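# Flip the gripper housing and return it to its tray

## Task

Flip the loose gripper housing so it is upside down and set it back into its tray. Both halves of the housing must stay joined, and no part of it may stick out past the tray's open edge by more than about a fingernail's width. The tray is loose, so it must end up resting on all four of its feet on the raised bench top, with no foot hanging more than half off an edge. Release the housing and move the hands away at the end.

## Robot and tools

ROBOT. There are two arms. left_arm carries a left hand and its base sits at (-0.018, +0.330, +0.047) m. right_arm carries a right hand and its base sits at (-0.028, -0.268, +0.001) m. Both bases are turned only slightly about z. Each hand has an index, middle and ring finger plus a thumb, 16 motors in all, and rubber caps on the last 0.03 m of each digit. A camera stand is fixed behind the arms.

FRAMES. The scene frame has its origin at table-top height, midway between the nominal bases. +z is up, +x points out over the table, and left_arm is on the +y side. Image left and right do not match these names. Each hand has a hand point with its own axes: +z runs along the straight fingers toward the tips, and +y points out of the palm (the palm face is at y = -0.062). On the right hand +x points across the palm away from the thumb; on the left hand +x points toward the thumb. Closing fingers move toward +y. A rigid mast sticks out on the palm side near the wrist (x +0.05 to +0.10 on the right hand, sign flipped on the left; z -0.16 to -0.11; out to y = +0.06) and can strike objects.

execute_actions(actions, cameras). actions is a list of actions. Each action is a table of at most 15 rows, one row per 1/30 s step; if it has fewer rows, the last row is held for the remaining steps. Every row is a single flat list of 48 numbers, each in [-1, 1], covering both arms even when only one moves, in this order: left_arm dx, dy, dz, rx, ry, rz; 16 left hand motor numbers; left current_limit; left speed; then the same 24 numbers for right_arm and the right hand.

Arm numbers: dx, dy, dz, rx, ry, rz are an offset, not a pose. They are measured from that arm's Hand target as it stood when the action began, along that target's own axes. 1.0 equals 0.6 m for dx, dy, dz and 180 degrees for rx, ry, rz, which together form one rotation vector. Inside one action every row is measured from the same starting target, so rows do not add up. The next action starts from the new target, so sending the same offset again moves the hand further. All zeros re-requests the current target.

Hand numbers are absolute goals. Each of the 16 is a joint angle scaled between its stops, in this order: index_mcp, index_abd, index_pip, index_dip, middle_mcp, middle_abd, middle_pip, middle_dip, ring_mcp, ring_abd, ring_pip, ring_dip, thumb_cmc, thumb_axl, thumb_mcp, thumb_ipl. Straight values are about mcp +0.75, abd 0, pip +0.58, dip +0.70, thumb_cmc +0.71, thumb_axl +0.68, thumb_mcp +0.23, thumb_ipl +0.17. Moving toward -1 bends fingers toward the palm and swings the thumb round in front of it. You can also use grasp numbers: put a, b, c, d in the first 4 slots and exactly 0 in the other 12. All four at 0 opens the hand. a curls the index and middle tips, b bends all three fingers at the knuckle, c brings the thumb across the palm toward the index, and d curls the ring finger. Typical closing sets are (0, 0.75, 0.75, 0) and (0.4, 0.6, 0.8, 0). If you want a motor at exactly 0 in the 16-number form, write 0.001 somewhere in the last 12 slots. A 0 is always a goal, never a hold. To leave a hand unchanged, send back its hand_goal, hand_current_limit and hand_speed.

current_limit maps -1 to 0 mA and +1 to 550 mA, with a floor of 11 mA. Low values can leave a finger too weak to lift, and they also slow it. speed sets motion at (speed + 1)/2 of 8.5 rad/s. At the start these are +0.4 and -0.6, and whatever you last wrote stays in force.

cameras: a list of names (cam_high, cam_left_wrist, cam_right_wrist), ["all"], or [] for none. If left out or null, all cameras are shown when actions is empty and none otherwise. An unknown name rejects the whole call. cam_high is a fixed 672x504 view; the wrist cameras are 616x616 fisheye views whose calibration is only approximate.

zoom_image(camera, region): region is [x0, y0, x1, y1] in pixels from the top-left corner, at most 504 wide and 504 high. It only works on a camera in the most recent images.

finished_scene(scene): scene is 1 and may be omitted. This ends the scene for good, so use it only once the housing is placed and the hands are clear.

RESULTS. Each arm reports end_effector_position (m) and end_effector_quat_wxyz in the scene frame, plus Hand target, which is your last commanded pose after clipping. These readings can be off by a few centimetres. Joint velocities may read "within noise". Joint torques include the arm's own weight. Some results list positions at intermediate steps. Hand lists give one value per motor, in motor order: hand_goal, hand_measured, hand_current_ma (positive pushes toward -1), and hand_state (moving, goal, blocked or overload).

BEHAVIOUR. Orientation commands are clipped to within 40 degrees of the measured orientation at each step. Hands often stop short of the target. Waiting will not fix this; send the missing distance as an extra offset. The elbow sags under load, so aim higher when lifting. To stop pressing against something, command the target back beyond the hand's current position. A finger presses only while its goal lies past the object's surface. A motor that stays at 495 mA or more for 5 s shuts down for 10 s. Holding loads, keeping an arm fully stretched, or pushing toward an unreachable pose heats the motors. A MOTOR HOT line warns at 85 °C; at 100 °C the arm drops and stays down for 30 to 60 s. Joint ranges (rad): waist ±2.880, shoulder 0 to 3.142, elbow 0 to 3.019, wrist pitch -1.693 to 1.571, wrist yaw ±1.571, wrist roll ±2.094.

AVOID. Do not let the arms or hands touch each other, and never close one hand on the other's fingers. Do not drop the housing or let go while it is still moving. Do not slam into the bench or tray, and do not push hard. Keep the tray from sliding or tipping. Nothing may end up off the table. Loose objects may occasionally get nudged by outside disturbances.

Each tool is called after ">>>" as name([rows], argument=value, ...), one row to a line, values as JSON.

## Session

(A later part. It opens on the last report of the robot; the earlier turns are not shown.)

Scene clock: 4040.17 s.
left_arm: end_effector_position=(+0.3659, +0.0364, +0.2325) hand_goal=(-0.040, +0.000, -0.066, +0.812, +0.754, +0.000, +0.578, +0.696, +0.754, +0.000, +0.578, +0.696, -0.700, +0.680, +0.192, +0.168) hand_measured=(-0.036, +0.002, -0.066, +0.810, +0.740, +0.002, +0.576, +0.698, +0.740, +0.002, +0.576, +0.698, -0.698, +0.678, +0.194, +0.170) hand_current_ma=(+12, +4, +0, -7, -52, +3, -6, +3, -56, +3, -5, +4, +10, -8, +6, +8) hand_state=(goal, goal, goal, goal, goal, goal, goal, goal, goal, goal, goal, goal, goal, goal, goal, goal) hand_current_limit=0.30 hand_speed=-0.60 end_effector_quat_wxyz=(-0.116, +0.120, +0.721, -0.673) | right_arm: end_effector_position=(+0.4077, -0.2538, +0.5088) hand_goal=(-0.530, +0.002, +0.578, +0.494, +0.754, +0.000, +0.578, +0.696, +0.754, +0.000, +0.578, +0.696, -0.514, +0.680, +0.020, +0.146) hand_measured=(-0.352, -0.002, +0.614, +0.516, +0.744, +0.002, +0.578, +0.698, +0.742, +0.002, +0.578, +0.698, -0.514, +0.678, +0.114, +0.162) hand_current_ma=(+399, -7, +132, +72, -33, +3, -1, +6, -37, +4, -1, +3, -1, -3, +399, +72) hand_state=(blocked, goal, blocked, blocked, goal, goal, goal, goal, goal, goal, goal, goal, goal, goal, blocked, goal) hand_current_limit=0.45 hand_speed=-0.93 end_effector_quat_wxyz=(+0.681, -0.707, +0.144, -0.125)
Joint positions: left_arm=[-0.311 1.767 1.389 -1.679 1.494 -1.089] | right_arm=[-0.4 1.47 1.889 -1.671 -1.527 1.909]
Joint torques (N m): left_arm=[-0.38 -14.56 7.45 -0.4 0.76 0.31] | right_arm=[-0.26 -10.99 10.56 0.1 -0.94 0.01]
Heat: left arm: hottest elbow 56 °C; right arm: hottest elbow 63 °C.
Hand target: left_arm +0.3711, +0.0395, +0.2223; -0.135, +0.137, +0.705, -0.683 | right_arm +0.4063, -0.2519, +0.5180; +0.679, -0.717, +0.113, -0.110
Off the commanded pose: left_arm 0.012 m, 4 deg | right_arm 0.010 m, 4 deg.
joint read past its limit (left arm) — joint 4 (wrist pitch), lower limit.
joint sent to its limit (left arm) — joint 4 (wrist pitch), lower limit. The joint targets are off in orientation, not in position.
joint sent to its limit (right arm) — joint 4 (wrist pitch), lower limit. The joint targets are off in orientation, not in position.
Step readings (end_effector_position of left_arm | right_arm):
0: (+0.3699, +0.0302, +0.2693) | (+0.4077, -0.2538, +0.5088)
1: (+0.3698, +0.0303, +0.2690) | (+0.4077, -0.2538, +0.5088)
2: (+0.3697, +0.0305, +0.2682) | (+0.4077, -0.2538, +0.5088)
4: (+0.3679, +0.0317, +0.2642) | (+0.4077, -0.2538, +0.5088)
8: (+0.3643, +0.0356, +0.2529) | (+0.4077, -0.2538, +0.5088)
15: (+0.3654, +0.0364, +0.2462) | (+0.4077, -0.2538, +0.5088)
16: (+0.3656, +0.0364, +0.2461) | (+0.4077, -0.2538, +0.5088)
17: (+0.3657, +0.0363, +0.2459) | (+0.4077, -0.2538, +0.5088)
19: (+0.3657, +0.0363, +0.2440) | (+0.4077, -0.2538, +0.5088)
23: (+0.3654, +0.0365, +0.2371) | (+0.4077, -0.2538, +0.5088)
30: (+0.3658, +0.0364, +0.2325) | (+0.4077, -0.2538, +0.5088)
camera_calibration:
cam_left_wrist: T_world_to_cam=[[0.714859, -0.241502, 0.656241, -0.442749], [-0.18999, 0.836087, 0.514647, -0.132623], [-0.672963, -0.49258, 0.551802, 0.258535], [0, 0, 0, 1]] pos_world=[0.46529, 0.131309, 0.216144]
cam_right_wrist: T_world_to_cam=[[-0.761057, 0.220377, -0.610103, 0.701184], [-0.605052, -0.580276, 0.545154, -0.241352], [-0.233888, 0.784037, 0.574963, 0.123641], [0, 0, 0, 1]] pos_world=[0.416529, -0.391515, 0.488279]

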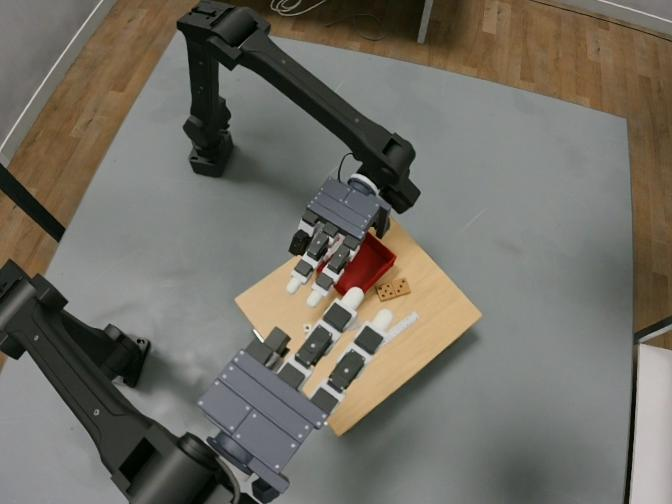

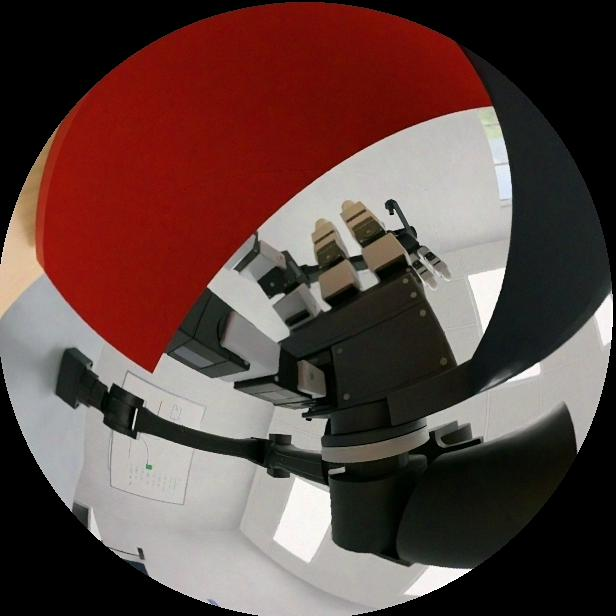

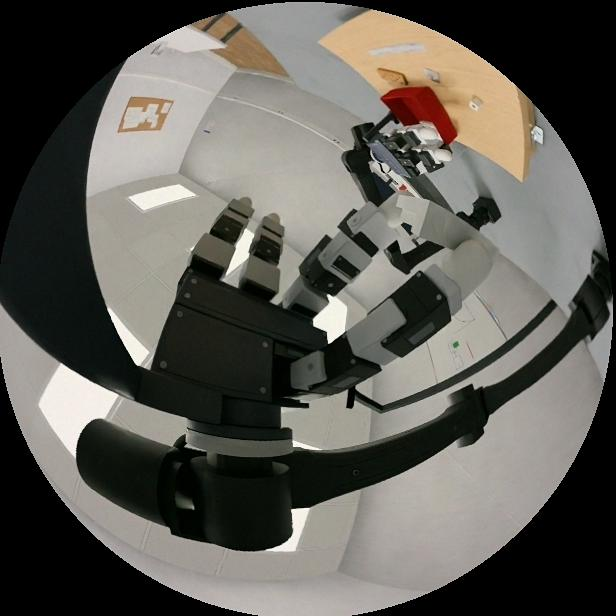

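>>> zoom_image(camera="cam_right_wrist", region=[405, 105, 455, 155])

>>> zoom_image(camera="cam_high", region=[300, 220, 360, 280])

Scaled by 10.080 from the camera's 616x616 image, which has a finer 880x880 frame.

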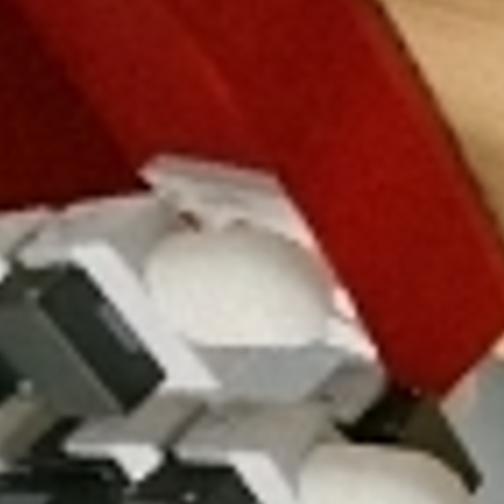

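Scaled by 8.400 from the camera's 672x504 image, which has a finer 960x720 frame.

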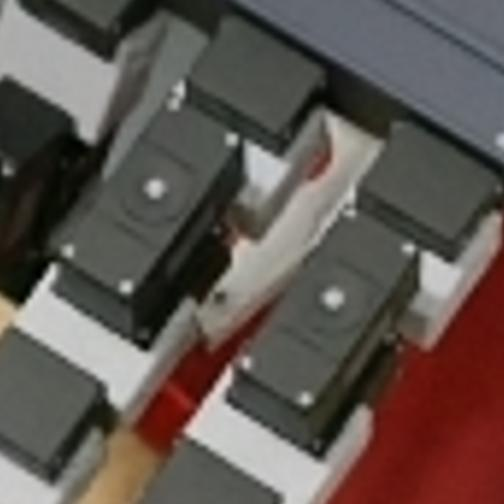

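>>> execute_actions([
  [[-0.0055,0,-0.002,0,0,0,-0.041,0,-0.066,0.812,0.754,0,0.577,0.696,0.754,0,0.577,0.696,-0.643,0.68,0.191,0.168,0.3,-0.6,0,0,0,0,0,0,-0.53,0.001,0.577,0.493,0.754,0,0.577,0.696,0.754,0,0.577,0.696,-0.514,0.68,0.02,0.146,0.45,-0.93]],
  [[0,0.013,0,0,0,0,-0.041,0,-0.066,0.812,0.754,0,0.577,0.696,0.754,0,0.577,0.696,-0.643,0.68,0.191,0.168,0.3,-0.6,0,0,0,0,0,0,-0.53,0.001,0.577,0.493,0.754,0,0.577,0.696,0.754,0,0.577,0.696,-0.514,0.68,0.02,0.146,0.45,-0.93]],
], cameras=["cam_right_wrist","cam_high"])

>>> zoom_image(camera="cam_right_wrist", region=[405, 105, 455, 155])

>>> zoom_image(camera="cam_high", region=[280, 190, 400, 310])

Scene clock: 4071.90 s.
left_arm: end_effector_position=(+0.3662, +0.0363, +0.2316) hand_goal=(-0.040, +0.000, -0.066, +0.812, +0.754, +0.000, +0.578, +0.696, +0.754, +0.000, +0.578, +0.696, -0.642, +0.680, +0.192, +0.168) hand_measured=(-0.032, +0.004, -0.066, +0.810, +0.740, +0.002, +0.576, +0.698, +0.740, +0.002, +0.576, +0.698, -0.644, +0.678, +0.194, +0.170) hand_current_ma=(+33, +11, +0, -7, -52, +3, -6, +3, -56, +3, -5, +4, -8, -8, +6, +8) hand_state=(goal, goal, goal, goal, goal, goal, goal, goal, goal, goal, goal, goal, goal, goal, goal, goal) hand_current_limit=0.30 hand_speed=-0.60 end_effector_quat_wxyz=(-0.116, +0.120, +0.721, -0.673) | right_arm: end_effector_position=(+0.4077, -0.2538, +0.5088) hand_goal=(-0.530, +0.002, +0.578, +0.494, +0.754, +0.000, +0.578, +0.696, +0.754, +0.000, +0.578, +0.696, -0.514, +0.680, +0.020, +0.146) hand_measured=(-0.352, -0.002, +0.614, +0.516, +0.744, +0.002, +0.578, +0.698, +0.742, +0.002, +0.578, +0.698, -0.514, +0.678, +0.114, +0.162) hand_current_ma=(+399, -7, +132, +72, -33, +3, -1, +6, -37, +4, -1, +3, -1, -3, +399, +72) hand_state=(blocked, goal, blocked, blocked, goal, goal, goal, goal, goal, goal, goal, goal, goal, goal, blocked, goal) hand_current_limit=0.45 hand_speed=-0.93 end_effector_quat_wxyz=(+0.681, -0.707, +0.144, -0.125)
Joint positions: left_arm=[-0.311 1.769 1.389 -1.679 1.494 -1.086] | right_arm=[-0.4 1.47 1.889 -1.671 -1.527 1.909]
Joint torques (N m): left_arm=[-0.32 -13.1 7.64 -0.31 0.69 0.43] | right_arm=[-0.32 -10.7 10.51 0.06 -0.95 0.03]
Heat: left arm: hottest elbow 53 °C; right arm: hottest elbow 63 °C.
Hand target: left_arm +0.3746, +0.0396, +0.2146; -0.135, +0.137, +0.705, -0.683 | right_arm +0.4063, -0.2519, +0.5180; +0.679, -0.717, +0.113, -0.110
Off the commanded pose: left_arm 0.019 m, 4 deg | right_arm 0.010 m, 4 deg.
joint read past its limit (left arm) — joint 4 (wrist pitch), lower limit.
joint sent to its limit (left arm) — joint 4 (wrist pitch), lower limit. The joint targets are off in orientation, not in position.
joint sent to its limit (right arm) — joint 4 (wrist pitch), lower limit. The joint targets are off in orientation, not in position.
Step readings (end_effector_position of left_arm | right_arm):
0: (+0.3659, +0.0364, +0.2325) | (+0.4077, -0.2538, +0.5088)
1: (+0.3659, +0.0364, +0.2325) | (+0.4077, -0.2538, +0.5088)
2: (+0.3659, +0.0364, +0.2325) | (+0.4077, -0.2538, +0.5088)
4: (+0.3659, +0.0364, +0.2325) | (+0.4077, -0.2538, +0.5088)
8: (+0.3659, +0.0364, +0.2325) | (+0.4077, -0.2538, +0.5088)
15: (+0.3659, +0.0364, +0.2325) | (+0.4077, -0.2538, +0.5088)
16: (+0.3659, +0.0364, +0.2325) | (+0.4077, -0.2538, +0.5088)
17: (+0.3659, +0.0364, +0.2323) | (+0.4077, -0.2538, +0.5088)
19: (+0.3660, +0.0364, +0.2320) | (+0.4077, -0.2538, +0.5088)
23: (+0.3661, +0.0363, +0.2316) | (+0.4077, -0.2538, +0.5088)
30: (+0.3662, +0.0363, +0.2316) | (+0.4077, -0.2538, +0.5088)
camera_calibration:
cam_right_wrist: T_world_to_cam=[[-0.761057, 0.220377, -0.610103, 0.701184], [-0.605052, -0.580276, 0.545154, -0.241352], [-0.233888, 0.784037, 0.574963, 0.123641], [0, 0, 0, 1]] pos_world=[0.416529, -0.391515, 0.488279]
Images, in order (width x height): cam_high 672x504, cam_right_wrist 616x616.

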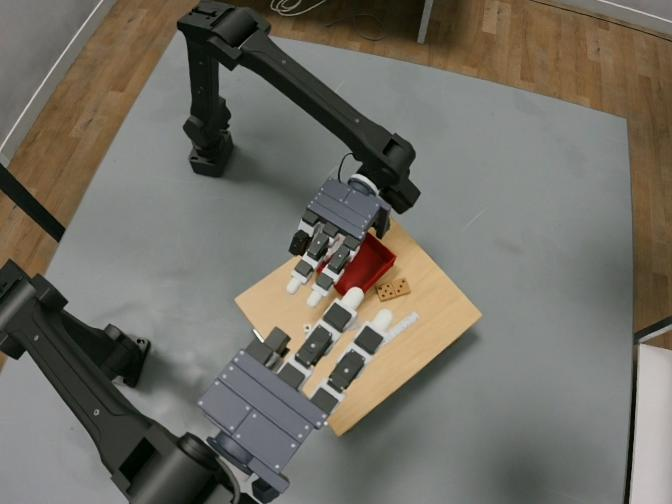

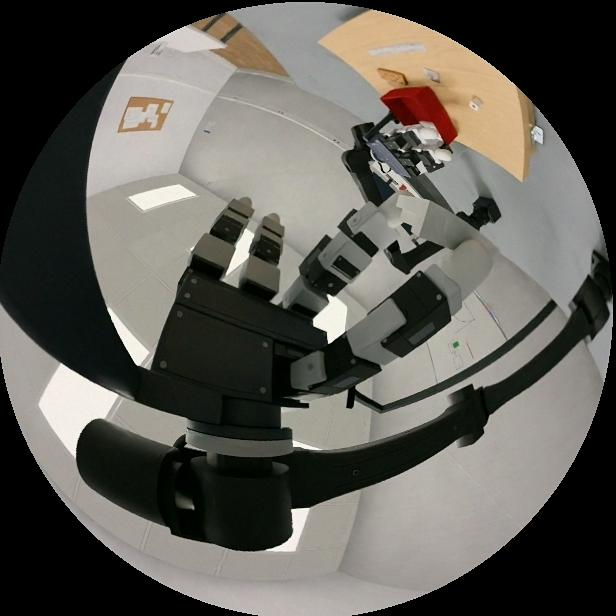

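Scaled by 10.080 from the camera's 616x616 image, which has a finer 880x880 frame.

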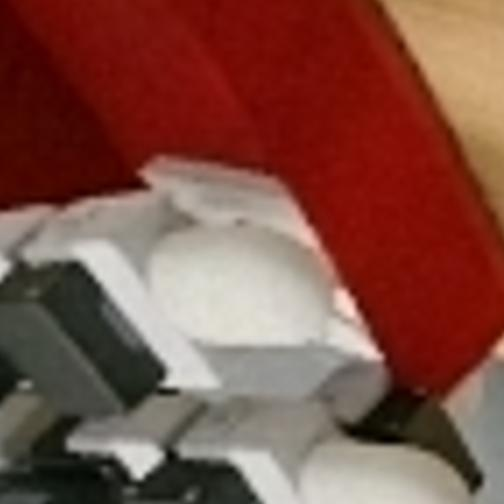

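Scaled by 4.200 from the camera's 672x504 image, which has a finer 960x720 frame.

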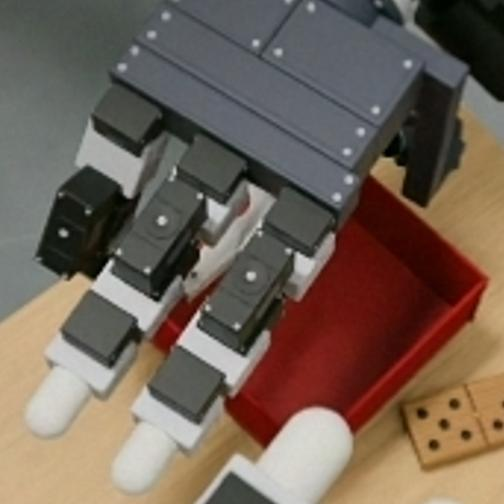

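>>> execute_actions([
  [[0.004,-0.02,0,0,0,0,-0.041,0,-0.066,0.812,0.754,0,0.577,0.696,0.754,0,0.577,0.696,-0.643,0.68,0.191,0.168,0.3,-0.6,0,0,0,0,0,0,-0.53,0.001,0.577,0.493,0.754,0,0.577,0.696,0.754,0,0.577,0.696,-0.514,0.68,0.02,0.146,0.45,-0.93]],
  [[0.003,-0.03,0,0,0,0,-0.041,0,-0.066,0.812,0.754,0,0.577,0.696,0.754,0,0.577,0.696,-0.643,0.68,0.191,0.168,0.3,-0.6,0,0,0,0,0,0,-0.53,0.001,0.577,0.493,0.754,0,0.577,0.696,0.754,0,0.577,0.696,-0.514,0.68,0.02,0.146,0.45,-0.93]],
  [[0.003,-0.05,0,0,0,0,-0.041,0,-0.066,0.812,0.754,0,0.577,0.696,0.754,0,0.577,0.696,-0.643,0.68,0.191,0.168,0.3,-0.6,0,0,0,0,0,0,-0.53,0.001,0.577,0.493,0.754,0,0.577,0.696,0.754,0,0.577,0.696,-0.514,0.68,0.02,0.146,0.45,-0.93]],
], cameras=["all"])

>>> zoom_image(camera="cam_left_wrist", region=[0, 60, 260, 320])

>>> zoom_image(camera="cam_right_wrist", region=[385, 85, 455, 155])

>>> zoom_image(camera="cam_high", region=[280, 190, 400, 310])

Scene clock: 4131.00 s.
left_arm: end_effector_position=(+0.3558, +0.0402, +0.2574) hand_goal=(-0.040, +0.000, -0.066, +0.812, +0.754, +0.000, +0.578, +0.696, +0.754, +0.000, +0.578, +0.696, -0.642, +0.680, +0.192, +0.168) hand_measured=(-0.042, -0.002, -0.066, +0.810, +0.740, +0.002, +0.576, +0.698, +0.740, +0.002, +0.576, +0.698, -0.644, +0.678, +0.194, +0.170) hand_current_ma=(-6, -3, +0, -7, -52, +3, -6, +3, -56, +3, -5, +4, -8, -8, +6, +8) hand_state=(goal, goal, goal, goal, goal, goal, goal, goal, goal, goal, goal, goal, goal, goal, goal, goal) hand_current_limit=0.30 hand_speed=-0.60 end_effector_quat_wxyz=(-0.124, +0.109, +0.724, -0.670) | right_arm: end_effector_position=(+0.4077, -0.2538, +0.5088) hand_goal=(-0.530, +0.002, +0.578, +0.494, +0.754, +0.000, +0.578, +0.696, +0.754, +0.000, +0.578, +0.696, -0.514, +0.680, +0.020, +0.146) hand_measured=(-0.352, -0.002, +0.614, +0.516, +0.744, +0.002, +0.578, +0.698, +0.742, +0.002, +0.578, +0.698, -0.514, +0.678, +0.114, +0.162) hand_current_ma=(+399, -7, +132, +72, -33, +3, -1, +6, -37, +4, -1, +3, -1, -3, +399, +72) hand_state=(blocked, goal, blocked, blocked, goal, goal, goal, goal, goal, goal, goal, goal, goal, goal, blocked, goal) hand_current_limit=0.45 hand_speed=-0.93 end_effector_quat_wxyz=(+0.681, -0.707, +0.144, -0.125)
Joint positions: left_arm=[-0.31 1.713 1.389 -1.679 1.492 -1.171] | right_arm=[-0.4 1.47 1.889 -1.671 -1.527 1.909]
Joint torques (N m): left_arm=[-0.32 -15.21 11.33 -0.36 1.03 -0.21] | right_arm=[-0.5 -10.81 10.43 0.14 -0.94 0.01]
Heat: left arm: hottest elbow 51 °C; right arm: hottest elbow 63 °C.
Hand target: left_arm +0.3686, +0.0401, +0.2746; -0.135, +0.137, +0.705, -0.683 | right_arm +0.4063, -0.2519, +0.5180; +0.679, -0.717, +0.113, -0.110
Off the commanded pose: left_arm 0.021 m, 4 deg | right_arm 0.010 m, 4 deg.
joint read past its limit (left arm) — joint 4 (wrist pitch), lower limit.
joint sent to its limit (left arm) — joint 4 (wrist pitch), lower limit. The joint targets are off in orientation, not in position.
joint sent to its limit (right arm) — joint 4 (wrist pitch), lower limit. The joint targets are off in orientation, not in position.
Step readings (end_effector_position of left_arm | right_arm):
0: (+0.3662, +0.0363, +0.2316) | (+0.4077, -0.2538, +0.5088)
1: (+0.3662, +0.0363, +0.2316) | (+0.4077, -0.2538, +0.5088)
2: (+0.3662, +0.0363, +0.2316) | (+0.4077, -0.2538, +0.5088)
4: (+0.3662, +0.0363, +0.2316) | (+0.4077, -0.2538, +0.5088)
8: (+0.3662, +0.0363, +0.2316) | (+0.4077, -0.2538, +0.5088)
15: (+0.3662, +0.0363, +0.2316) | (+0.4077, -0.2538, +0.5088)
16: (+0.3662, +0.0363, +0.2316) | (+0.4077, -0.2538, +0.5088)
17: (+0.3661, +0.0363, +0.2317) | (+0.4077, -0.2538, +0.5088)
19: (+0.3657, +0.0364, +0.2319) | (+0.4077, -0.2538, +0.5088)
23: (+0.3656, +0.0368, +0.2327) | (+0.4077, -0.2538, +0.5088)
30: (+0.3653, +0.0369, +0.2329) | (+0.4077, -0.2538, +0.5088)
31: (+0.3651, +0.0370, +0.2331) | (+0.4077, -0.2538, +0.5088)
32: (+0.3647, +0.0371, +0.2337) | (+0.4077, -0.2538, +0.5088)
34: (+0.3631, +0.0379, +0.2361) | (+0.4077, -0.2538, +0.5088)
38: (+0.3597, +0.0390, +0.2469) | (+0.4077, -0.2538, +0.5088)
45: (+0.3563, +0.0400, +0.2572) | (+0.4077, -0.2538, +0.5088)
camera_calibration:
cam_left_wrist: T_world_to_cam=[[0.732271, -0.245883, 0.635075, -0.451576], [-0.181474, 0.828371, 0.52997, -0.157155], [-0.656389, -0.503331, 0.561971, 0.231783], [0, 0, 0, 1]] pos_world=[0.454296, 0.135812, 0.239816]
cam_right_wrist: T_world_to_cam=[[-0.761057, 0.220377, -0.610103, 0.701184], [-0.605052, -0.580276, 0.545154, -0.241352], [-0.233888, 0.784037, 0.574963, 0.123641], [0, 0, 0, 1]] pos_world=[0.416529, -0.391515, 0.488279]

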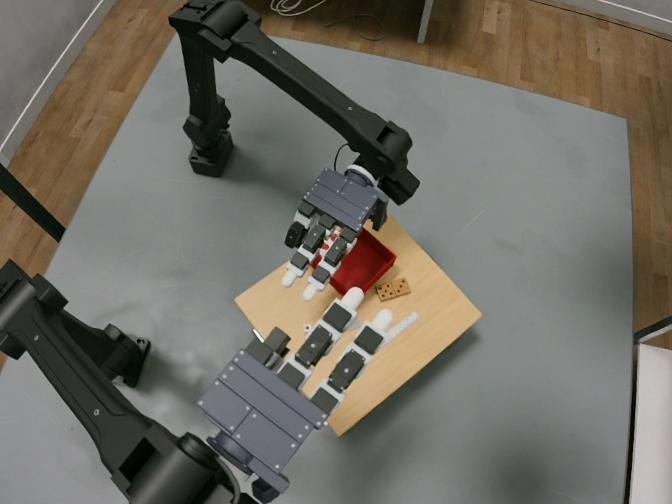

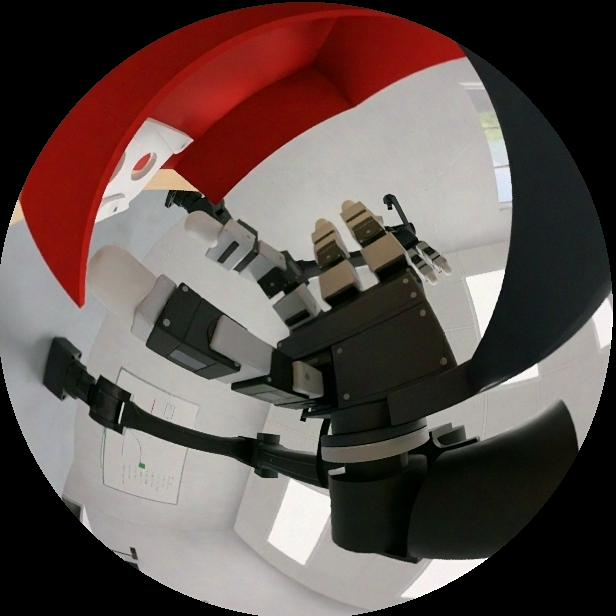

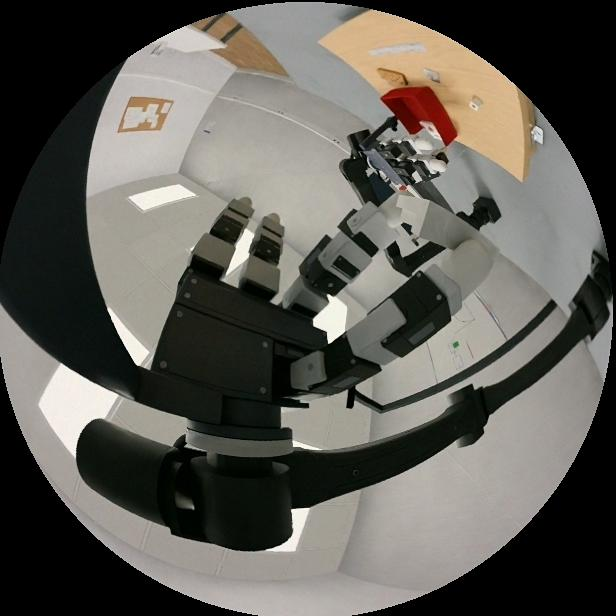

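Scaled by 1.938 from the camera's 616x616 image, which has a finer 880x880 frame.

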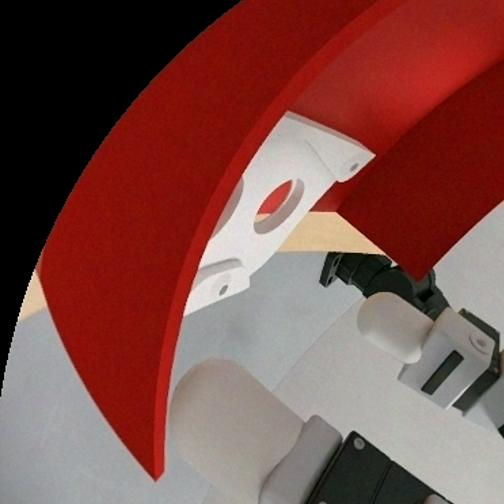

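Scaled by 7.200 from the camera's 616x616 image, which has a finer 880x880 frame.

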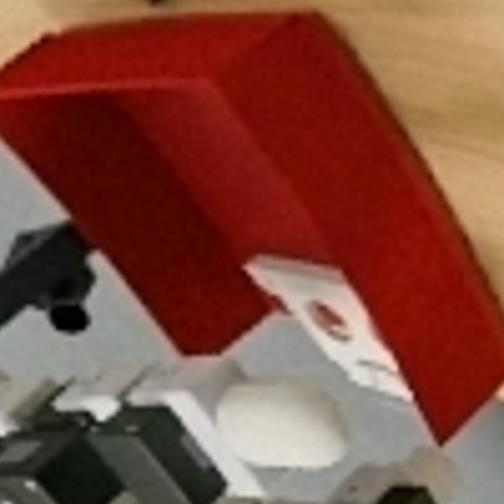

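Scaled by 4.200 from the camera's 672x504 image, which has a finer 960x720 frame.

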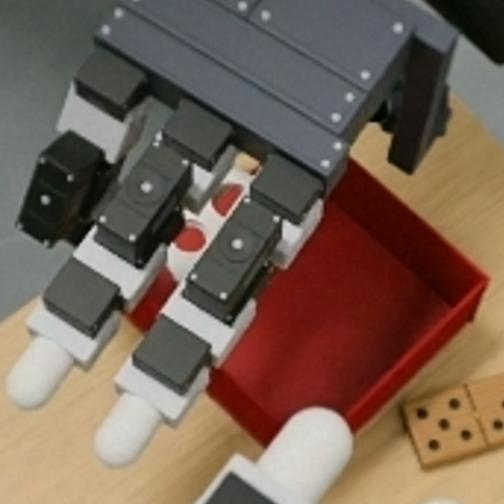

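>>> execute_actions([
  [[0.006,-0.02,0,0,0,0,0.001,0,0.285,0.55,0.754,0,0.577,0.696,0.754,0,0.577,0.696,-0.643,0.68,0.315,0.103,0.3,-0.7,0,0,0,0,0,0,-0.53,0.001,0.577,0.493,0.754,0,0.577,0.696,0.754,0,0.577,0.696,-0.514,0.68,0.02,0.146,0.45,-0.93]],
], cameras=["all"])

>>> zoom_image(camera="cam_left_wrist", region=[0, 60, 260, 320])

>>> zoom_image(camera="cam_right_wrist", region=[385, 85, 455, 155])

>>> zoom_image(camera="cam_high", region=[280, 190, 400, 310])

Scene clock: 4238.37 s.
left_arm: end_effector_position=(+0.3524, +0.0413, +0.2646) hand_goal=(+0.002, +0.000, +0.286, +0.550, +0.754, +0.000, +0.578, +0.696, +0.754, +0.000, +0.578, +0.696, -0.642, +0.680, +0.316, +0.104) hand_measured=(-0.010, -0.002, +0.282, +0.552, +0.740, +0.002, +0.576, +0.698, +0.740, +0.002, +0.576, +0.698, -0.644, +0.678, +0.312, +0.106) hand_current_ma=(-50, -3, -15, +10, -52, +3, -6, +3, -56, +3, -5, +4, -8, -8, -16, +9) hand_state=(goal, goal, goal, goal, goal, goal, goal, goal, goal, goal, goal, goal, goal, goal, goal, goal) hand_current_limit=0.30 hand_speed=-0.70 end_effector_quat_wxyz=(-0.127, +0.104, +0.725, -0.669) | right_arm: end_effector_position=(+0.4077, -0.2538, +0.5088) hand_goal=(-0.530, +0.002, +0.578, +0.494, +0.754, +0.000, +0.578, +0.696, +0.754, +0.000, +0.578, +0.696, -0.514, +0.680, +0.020, +0.146) hand_measured=(-0.352, -0.002, +0.614, +0.516, +0.744, +0.002, +0.578, +0.698, +0.742, +0.002, +0.578, +0.698, -0.514, +0.678, +0.114, +0.162) hand_current_ma=(+399, -7, +132, +72, -33, +3, -1, +6, -37, +4, -1, +3, -1, -3, +399, +72) hand_state=(blocked, goal, blocked, blocked, goal, goal, goal, goal, goal, goal, goal, goal, goal, goal, blocked, goal) hand_current_limit=0.45 hand_speed=-0.93 end_effector_quat_wxyz=(+0.681, -0.707, +0.144, -0.125)
Joint positions: left_arm=[-0.31 1.697 1.389 -1.679 1.492 -1.198] | right_arm=[-0.4 1.47 1.889 -1.671 -1.527 1.909]
Joint torques (N m): left_arm=[-0.56 -16.62 11.36 -0.17 1.05 -0.14] | right_arm=[-0.67 -10.87 10.58 0.14 -0.95 0.03]
Heat: left arm: hottest elbow 60 °C; right arm: hottest elbow 63 °C.
Hand target: left_arm +0.3652, +0.0411, +0.2865; -0.135, +0.137, +0.705, -0.683 | right_arm +0.4063, -0.2519, +0.5180; +0.679, -0.717, +0.113, -0.110
Off the commanded pose: left_arm 0.025 m, 5 deg | right_arm 0.010 m, 4 deg.
joint read past its limit (left arm) — joint 4 (wrist pitch), lower limit.
joint sent to its limit (left arm) — joint 4 (wrist pitch), lower limit. The joint targets are off in orientation, not in position.
joint sent to its limit (right arm) — joint 4 (wrist pitch), lower limit. The joint targets are off in orientation, not in position.
Step readings (end_effector_position of left_arm | right_arm):
0: (+0.3558, +0.0402, +0.2574) | (+0.4077, -0.2538, +0.5088)
1: (+0.3557, +0.0402, +0.2574) | (+0.4077, -0.2538, +0.5088)
2: (+0.3556, +0.0403, +0.2574) | (+0.4077, -0.2538, +0.5088)
4: (+0.3551, +0.0404, +0.2579) | (+0.4077, -0.2538, +0.5088)
8: (+0.3540, +0.0408, +0.2604) | (+0.4077, -0.2538, +0.5088)
15: (+0.3526, +0.0412, +0.2646) | (+0.4077, -0.2538, +0.5088)
camera_calibration:
cam_left_wrist: T_world_to_cam=[[0.739449, -0.247058, 0.626241, -0.45353], [-0.17747, 0.825786, 0.535333, -0.165268], [-0.649399, -0.506991, 0.566781, 0.22246], [0, 0, 0, 1]] pos_world=[0.450498, 0.137213, 0.246406]
cam_right_wrist: T_world_to_cam=[[-0.761057, 0.220377, -0.610103, 0.701184], [-0.605052, -0.580276, 0.545154, -0.241352], [-0.233888, 0.784037, 0.574963, 0.123641], [0, 0, 0, 1]] pos_world=[0.416529, -0.391515, 0.488279]

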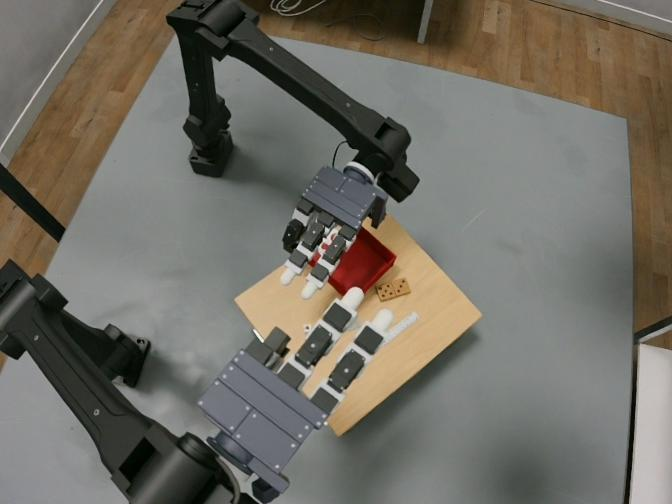

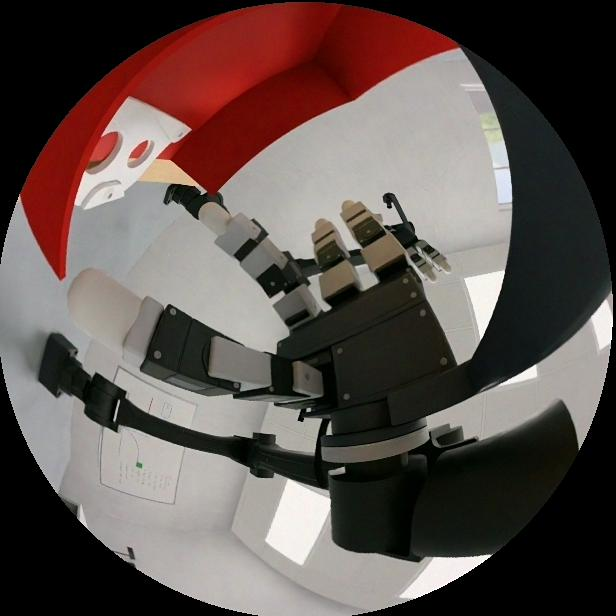

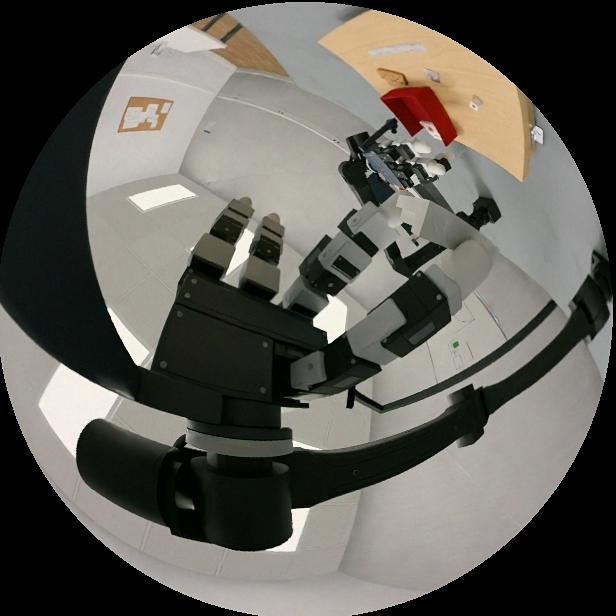

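Scaled by 1.938 from the camera's 616x616 image, which has a finer 880x880 frame.

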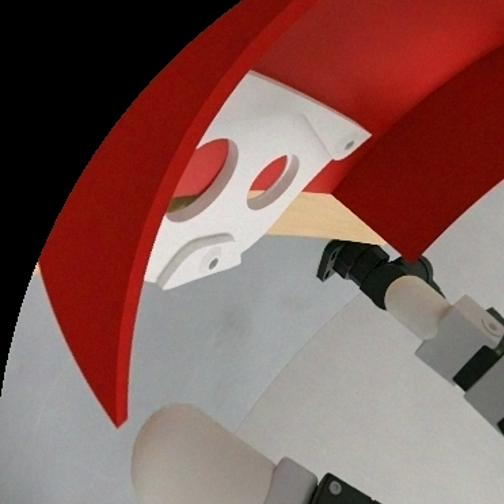

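Scaled by 7.200 from the camera's 616x616 image, which has a finer 880x880 frame.

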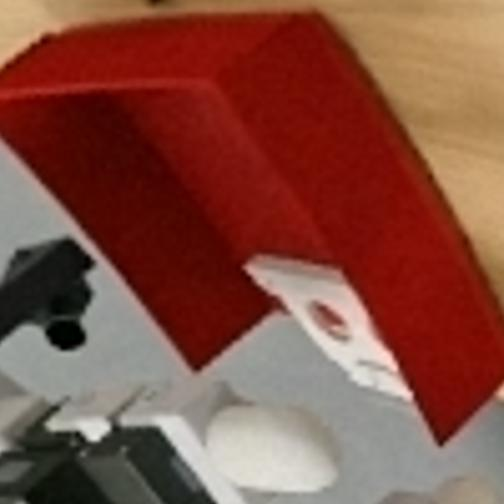

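Scaled by 4.200 from the camera's 672x504 image, which has a finer 960x720 frame.

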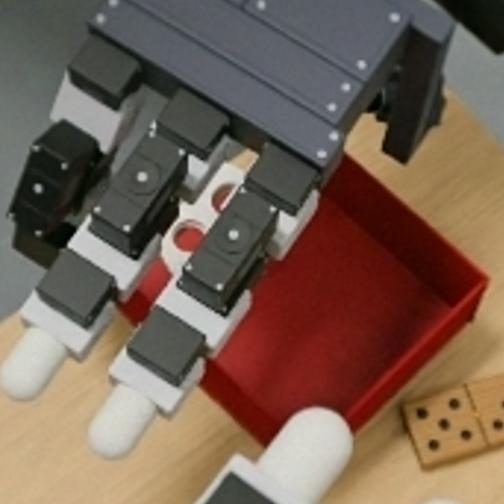

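>>> execute_actions(actions=[], cameras=["all"])

Scene clock: 4263.80 s.
left_arm: end_effector_position=(+0.3523, +0.0413, +0.2647) hand_goal=(+0.002, +0.000, +0.286, +0.550, +0.754, +0.000, +0.578, +0.696, +0.754, +0.000, +0.578, +0.696, -0.642, +0.680, +0.316, +0.104) hand_measured=(-0.010, -0.002, +0.282, +0.552, +0.740, +0.002, +0.576, +0.698, +0.740, +0.002, +0.576, +0.698, -0.644, +0.678, +0.312, +0.106) hand_current_ma=(-50, -3, -15, +10, -52, +3, -6, +3, -56, +3, -5, +4, -8, -8, -16, +9) hand_state=(goal, goal, goal, goal, goal, goal, goal, goal, goal, goal, goal, goal, goal, goal, goal, goal) hand_current_limit=0.30 hand_speed=-0.70 end_effector_quat_wxyz=(-0.127, +0.104, +0.725, -0.669) | right_arm: end_effector_position=(+0.4077, -0.2538, +0.5088) hand_goal=(-0.530, +0.002, +0.578, +0.494, +0.754, +0.000, +0.578, +0.696, +0.754, +0.000, +0.578, +0.696, -0.514, +0.680, +0.020, +0.146) hand_measured=(-0.352, -0.002, +0.614, +0.516, +0.744, +0.002, +0.578, +0.698, +0.742, +0.002, +0.578, +0.698, -0.514, +0.678, +0.114, +0.162) hand_current_ma=(+399, -7, +132, +72, -33, +3, -1, +6, -37, +4, -1, +3, -1, -3, +399, +72) hand_state=(blocked, goal, blocked, blocked, goal, goal, goal, goal, goal, goal, goal, goal, goal, goal, blocked, goal) hand_current_limit=0.45 hand_speed=-0.93 end_effector_quat_wxyz=(+0.681, -0.707, +0.144, -0.125)
Joint positions: left_arm=[-0.31 1.697 1.389 -1.679 1.492 -1.199] | right_arm=[-0.4 1.47 1.889 -1.671 -1.527 1.909]
Joint velocities: within noise
Joint torques (N m): left_arm=[-0.5 -16.62 11.37 -0.47 1.06 -0.19] | right_arm=[-0.21 -11.05 10.51 0.09 -0.94 0.03]
Heat: left arm: hottest elbow 61 °C; right arm: hottest elbow 63 °C.
Hand target: left_arm +0.3651, +0.0411, +0.2865; -0.135, +0.137, +0.705, -0.683 | right_arm +0.4063, -0.2519, +0.5180; +0.679, -0.717, +0.113, -0.110
Off the commanded pose: left_arm 0.025 m, 5 deg | right_arm 0.010 m, 4 deg.
joint read past its limit (left arm) — joint 4 (wrist pitch), lower limit.
camera_calibration:
cam_left_wrist: T_world_to_cam=[[0.739914, -0.247145, 0.625657, -0.45351], [-0.177137, 0.825661, 0.535637, -0.165493], [-0.64896, -0.507152, 0.56714, 0.222132], [0, 0, 0, 1]] pos_world=[0.450398, 0.137213, 0.246406]
cam_right_wrist: T_world_to_cam=[[-0.761057, 0.220377, -0.610103, 0.701184], [-0.605052, -0.580276, 0.545154, -0.241352], [-0.233888, 0.784037, 0.574963, 0.123641], [0, 0, 0, 1]] pos_world=[0.416529, -0.391515, 0.488279]

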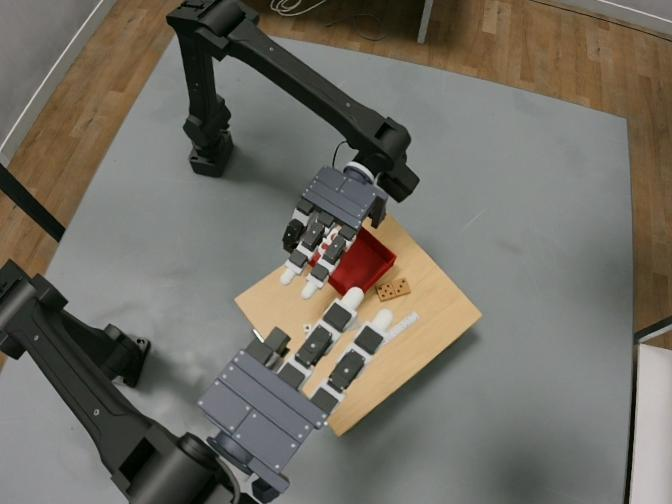

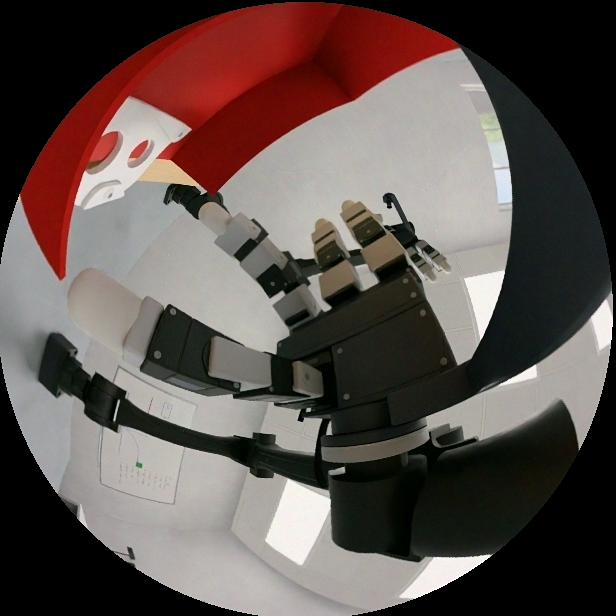

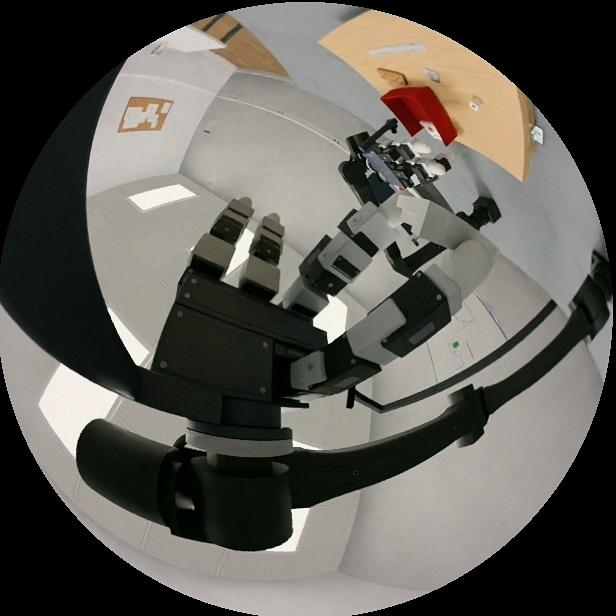

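>>> zoom_image(camera="cam_left_wrist", region=[10, 50, 260, 300])

>>> zoom_image(camera="cam_high", region=[250, 180, 420, 310])

>>> zoom_image(camera="cam_right_wrist", region=[340, 50, 500, 210])

Scaled by 2.016 from the camera's 616x616 image, which has a finer 880x880 frame.

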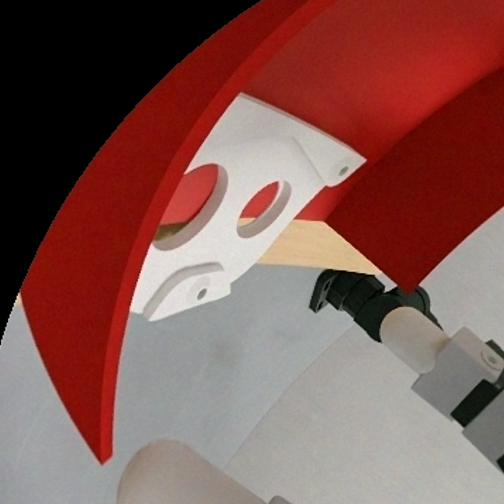

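Scaled by 2.965 from the camera's 672x504 image, which has a finer 960x720 frame.

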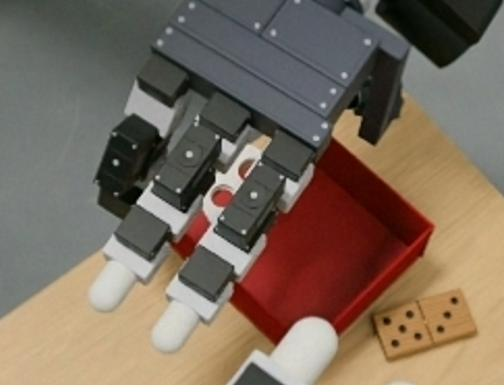

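Scaled by 3.150 from the camera's 616x616 image, which has a finer 880x880 frame.

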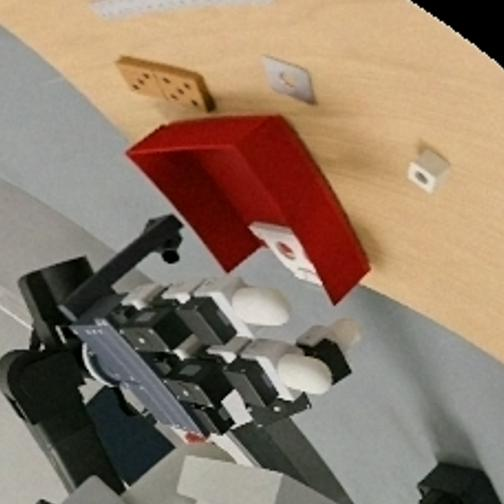

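>>> execute_actions([
  [[0.0063,0.0443,0.0023,0,0,0,0.001,0,0.285,0.55,0.754,0,0.577,0.696,0.754,0,0.577,0.696,-0.643,0.68,0.315,0.103,0.3,-0.7,0,0,0,0,0,0,-0.53,0.001,0.577,0.493,0.754,0,0.577,0.696,0.754,0,0.577,0.696,-0.514,0.68,0.02,0.146,0.45,-0.93]],
  [[0.0063,0.0443,0.0023,0,0,0,0.001,0,0.285,0.55,0.754,0,0.577,0.696,0.754,0,0.577,0.696,-0.643,0.68,0.315,0.103,0.3,-0.7,0,0,0,0,0,0,-0.53,0.001,0.577,0.493,0.754,0,0.577,0.696,0.754,0,0.577,0.696,-0.514,0.68,0.02,0.146,0.45,-0.93]],
], cameras=["cam_left_wrist","cam_right_wrist"])

Scene clock: 4307.70 s.
left_arm: end_effector_position=(+0.3528, +0.0411, +0.2374) hand_goal=(+0.002, +0.000, +0.286, +0.550, +0.754, +0.000, +0.578, +0.696, +0.754, +0.000, +0.578, +0.696, -0.642, +0.680, +0.316, +0.104) hand_measured=(-0.010, -0.002, +0.282, +0.552, +0.740, +0.002, +0.576, +0.698, +0.740, +0.002, +0.576, +0.698, -0.644, +0.678, +0.312, +0.106) hand_current_ma=(-50, -3, -14, +10, -52, +3, -6, +3, -56, +3, -5, +4, -8, -8, -16, +9) hand_state=(goal, goal, goal, goal, goal, goal, goal, goal, goal, goal, goal, goal, goal, goal, goal, goal) hand_current_limit=0.30 hand_speed=-0.70 end_effector_quat_wxyz=(-0.118, +0.118, +0.722, -0.672) | right_arm: end_effector_position=(+0.4077, -0.2538, +0.5088) hand_goal=(-0.530, +0.002, +0.578, +0.494, +0.754, +0.000, +0.578, +0.696, +0.754, +0.000, +0.578, +0.696, -0.514, +0.680, +0.020, +0.146) hand_measured=(-0.352, -0.002, +0.614, +0.516, +0.744, +0.002, +0.578, +0.698, +0.742, +0.002, +0.578, +0.698, -0.514, +0.678, +0.114, +0.162) hand_current_ma=(+399, -7, +132, +72, -33, +3, -1, +6, -37, +4, -1, +3, -1, -3, +399, +72) hand_state=(blocked, goal, blocked, blocked, goal, goal, goal, goal, goal, goal, goal, goal, goal, goal, blocked, goal) hand_current_limit=0.45 hand_speed=-0.93 end_effector_quat_wxyz=(+0.681, -0.707, +0.144, -0.125)
Joint positions: left_arm=[-0.31 1.73 1.352 -1.679 1.492 -1.095] | right_arm=[-0.4 1.47 1.889 -1.671 -1.527 1.909]
Joint torques (N m): left_arm=[-0.67 -14.62 7.53 -0.44 0.88 0.19] | right_arm=[-0.44 -11.05 10.45 0.08 -0.95 0.03]
Heat: left arm: hottest elbow 61 °C; right arm: hottest elbow 63 °C.
Hand target: left_arm +0.3575, +0.0430, +0.2333; -0.135, +0.137, +0.705, -0.683 | right_arm +0.4063, -0.2519, +0.5180; +0.679, -0.717, +0.113, -0.110
Off the commanded pose: left_arm 0.007 m, 4 deg | right_arm 0.010 m, 4 deg.
joint read past its limit (left arm) — joint 4 (wrist pitch), lower limit.
joint sent to its limit (left arm) — joint 4 (wrist pitch), lower limit. The joint targets are off in orientation, not in position.
joint sent to its limit (right arm) — joint 4 (wrist pitch), lower limit. The joint targets are off in orientation, not in position.
Step readings (end_effector_position of left_arm | right_arm):
0: (+0.3523, +0.0413, +0.2647) | (+0.4077, -0.2538, +0.5088)
1: (+0.3523, +0.0413, +0.2647) | (+0.4077, -0.2538, +0.5088)
2: (+0.3523, +0.0413, +0.2647) | (+0.4077, -0.2538, +0.5088)
4: (+0.3527, +0.0412, +0.2645) | (+0.4077, -0.2538, +0.5088)
8: (+0.3538, +0.0408, +0.2642) | (+0.4077, -0.2538, +0.5088)
15: (+0.3549, +0.0405, +0.2639) | (+0.4077, -0.2538, +0.5088)
16: (+0.3550, +0.0404, +0.2638) | (+0.4077, -0.2538, +0.5088)
17: (+0.3550, +0.0404, +0.2632) | (+0.4077, -0.2538, +0.5088)
19: (+0.3542, +0.0407, +0.2601) | (+0.4077, -0.2538, +0.5088)
23: (+0.3515, +0.0415, +0.2485) | (+0.4077, -0.2538, +0.5088)
30: (+0.3524, +0.0411, +0.2376) | (+0.4077, -0.2538, +0.5088)
camera_calibration:
cam_left_wrist: T_world_to_cam=[[0.717903, -0.244306, 0.651866, -0.435415], [-0.18749, 0.833941, 0.519028, -0.143385], [-0.670419, -0.49483, 0.552884, 0.248184], [0, 0, 0, 1]] pos_world=[0.45209, 0.136009, 0.221036]
cam_right_wrist: T_world_to_cam=[[-0.761057, 0.220377, -0.610103, 0.701184], [-0.605052, -0.580276, 0.545154, -0.241352], [-0.233888, 0.784037, 0.574963, 0.123641], [0, 0, 0, 1]] pos_world=[0.416529, -0.391515, 0.488279]
Images, in order (width x height): cam_left_wrist 616x616, cam_right_wrist 616x616.

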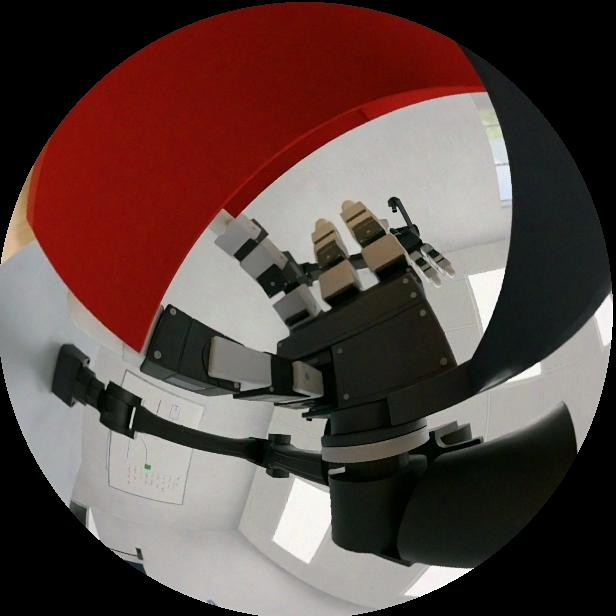

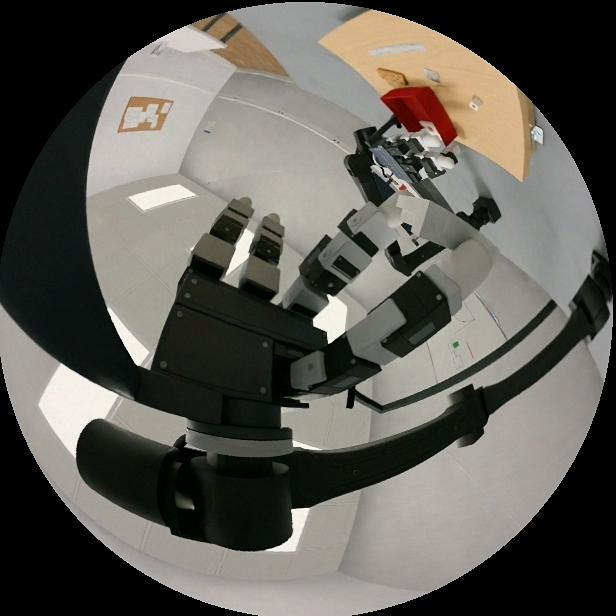

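>>> zoom_image(camera="cam_right_wrist", region=[370, 80, 480, 190])

Scaled by 4.582 from the camera's 616x616 image, which has a finer 880x880 frame.

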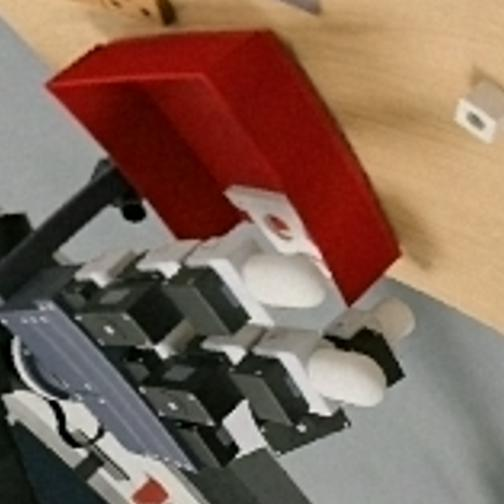

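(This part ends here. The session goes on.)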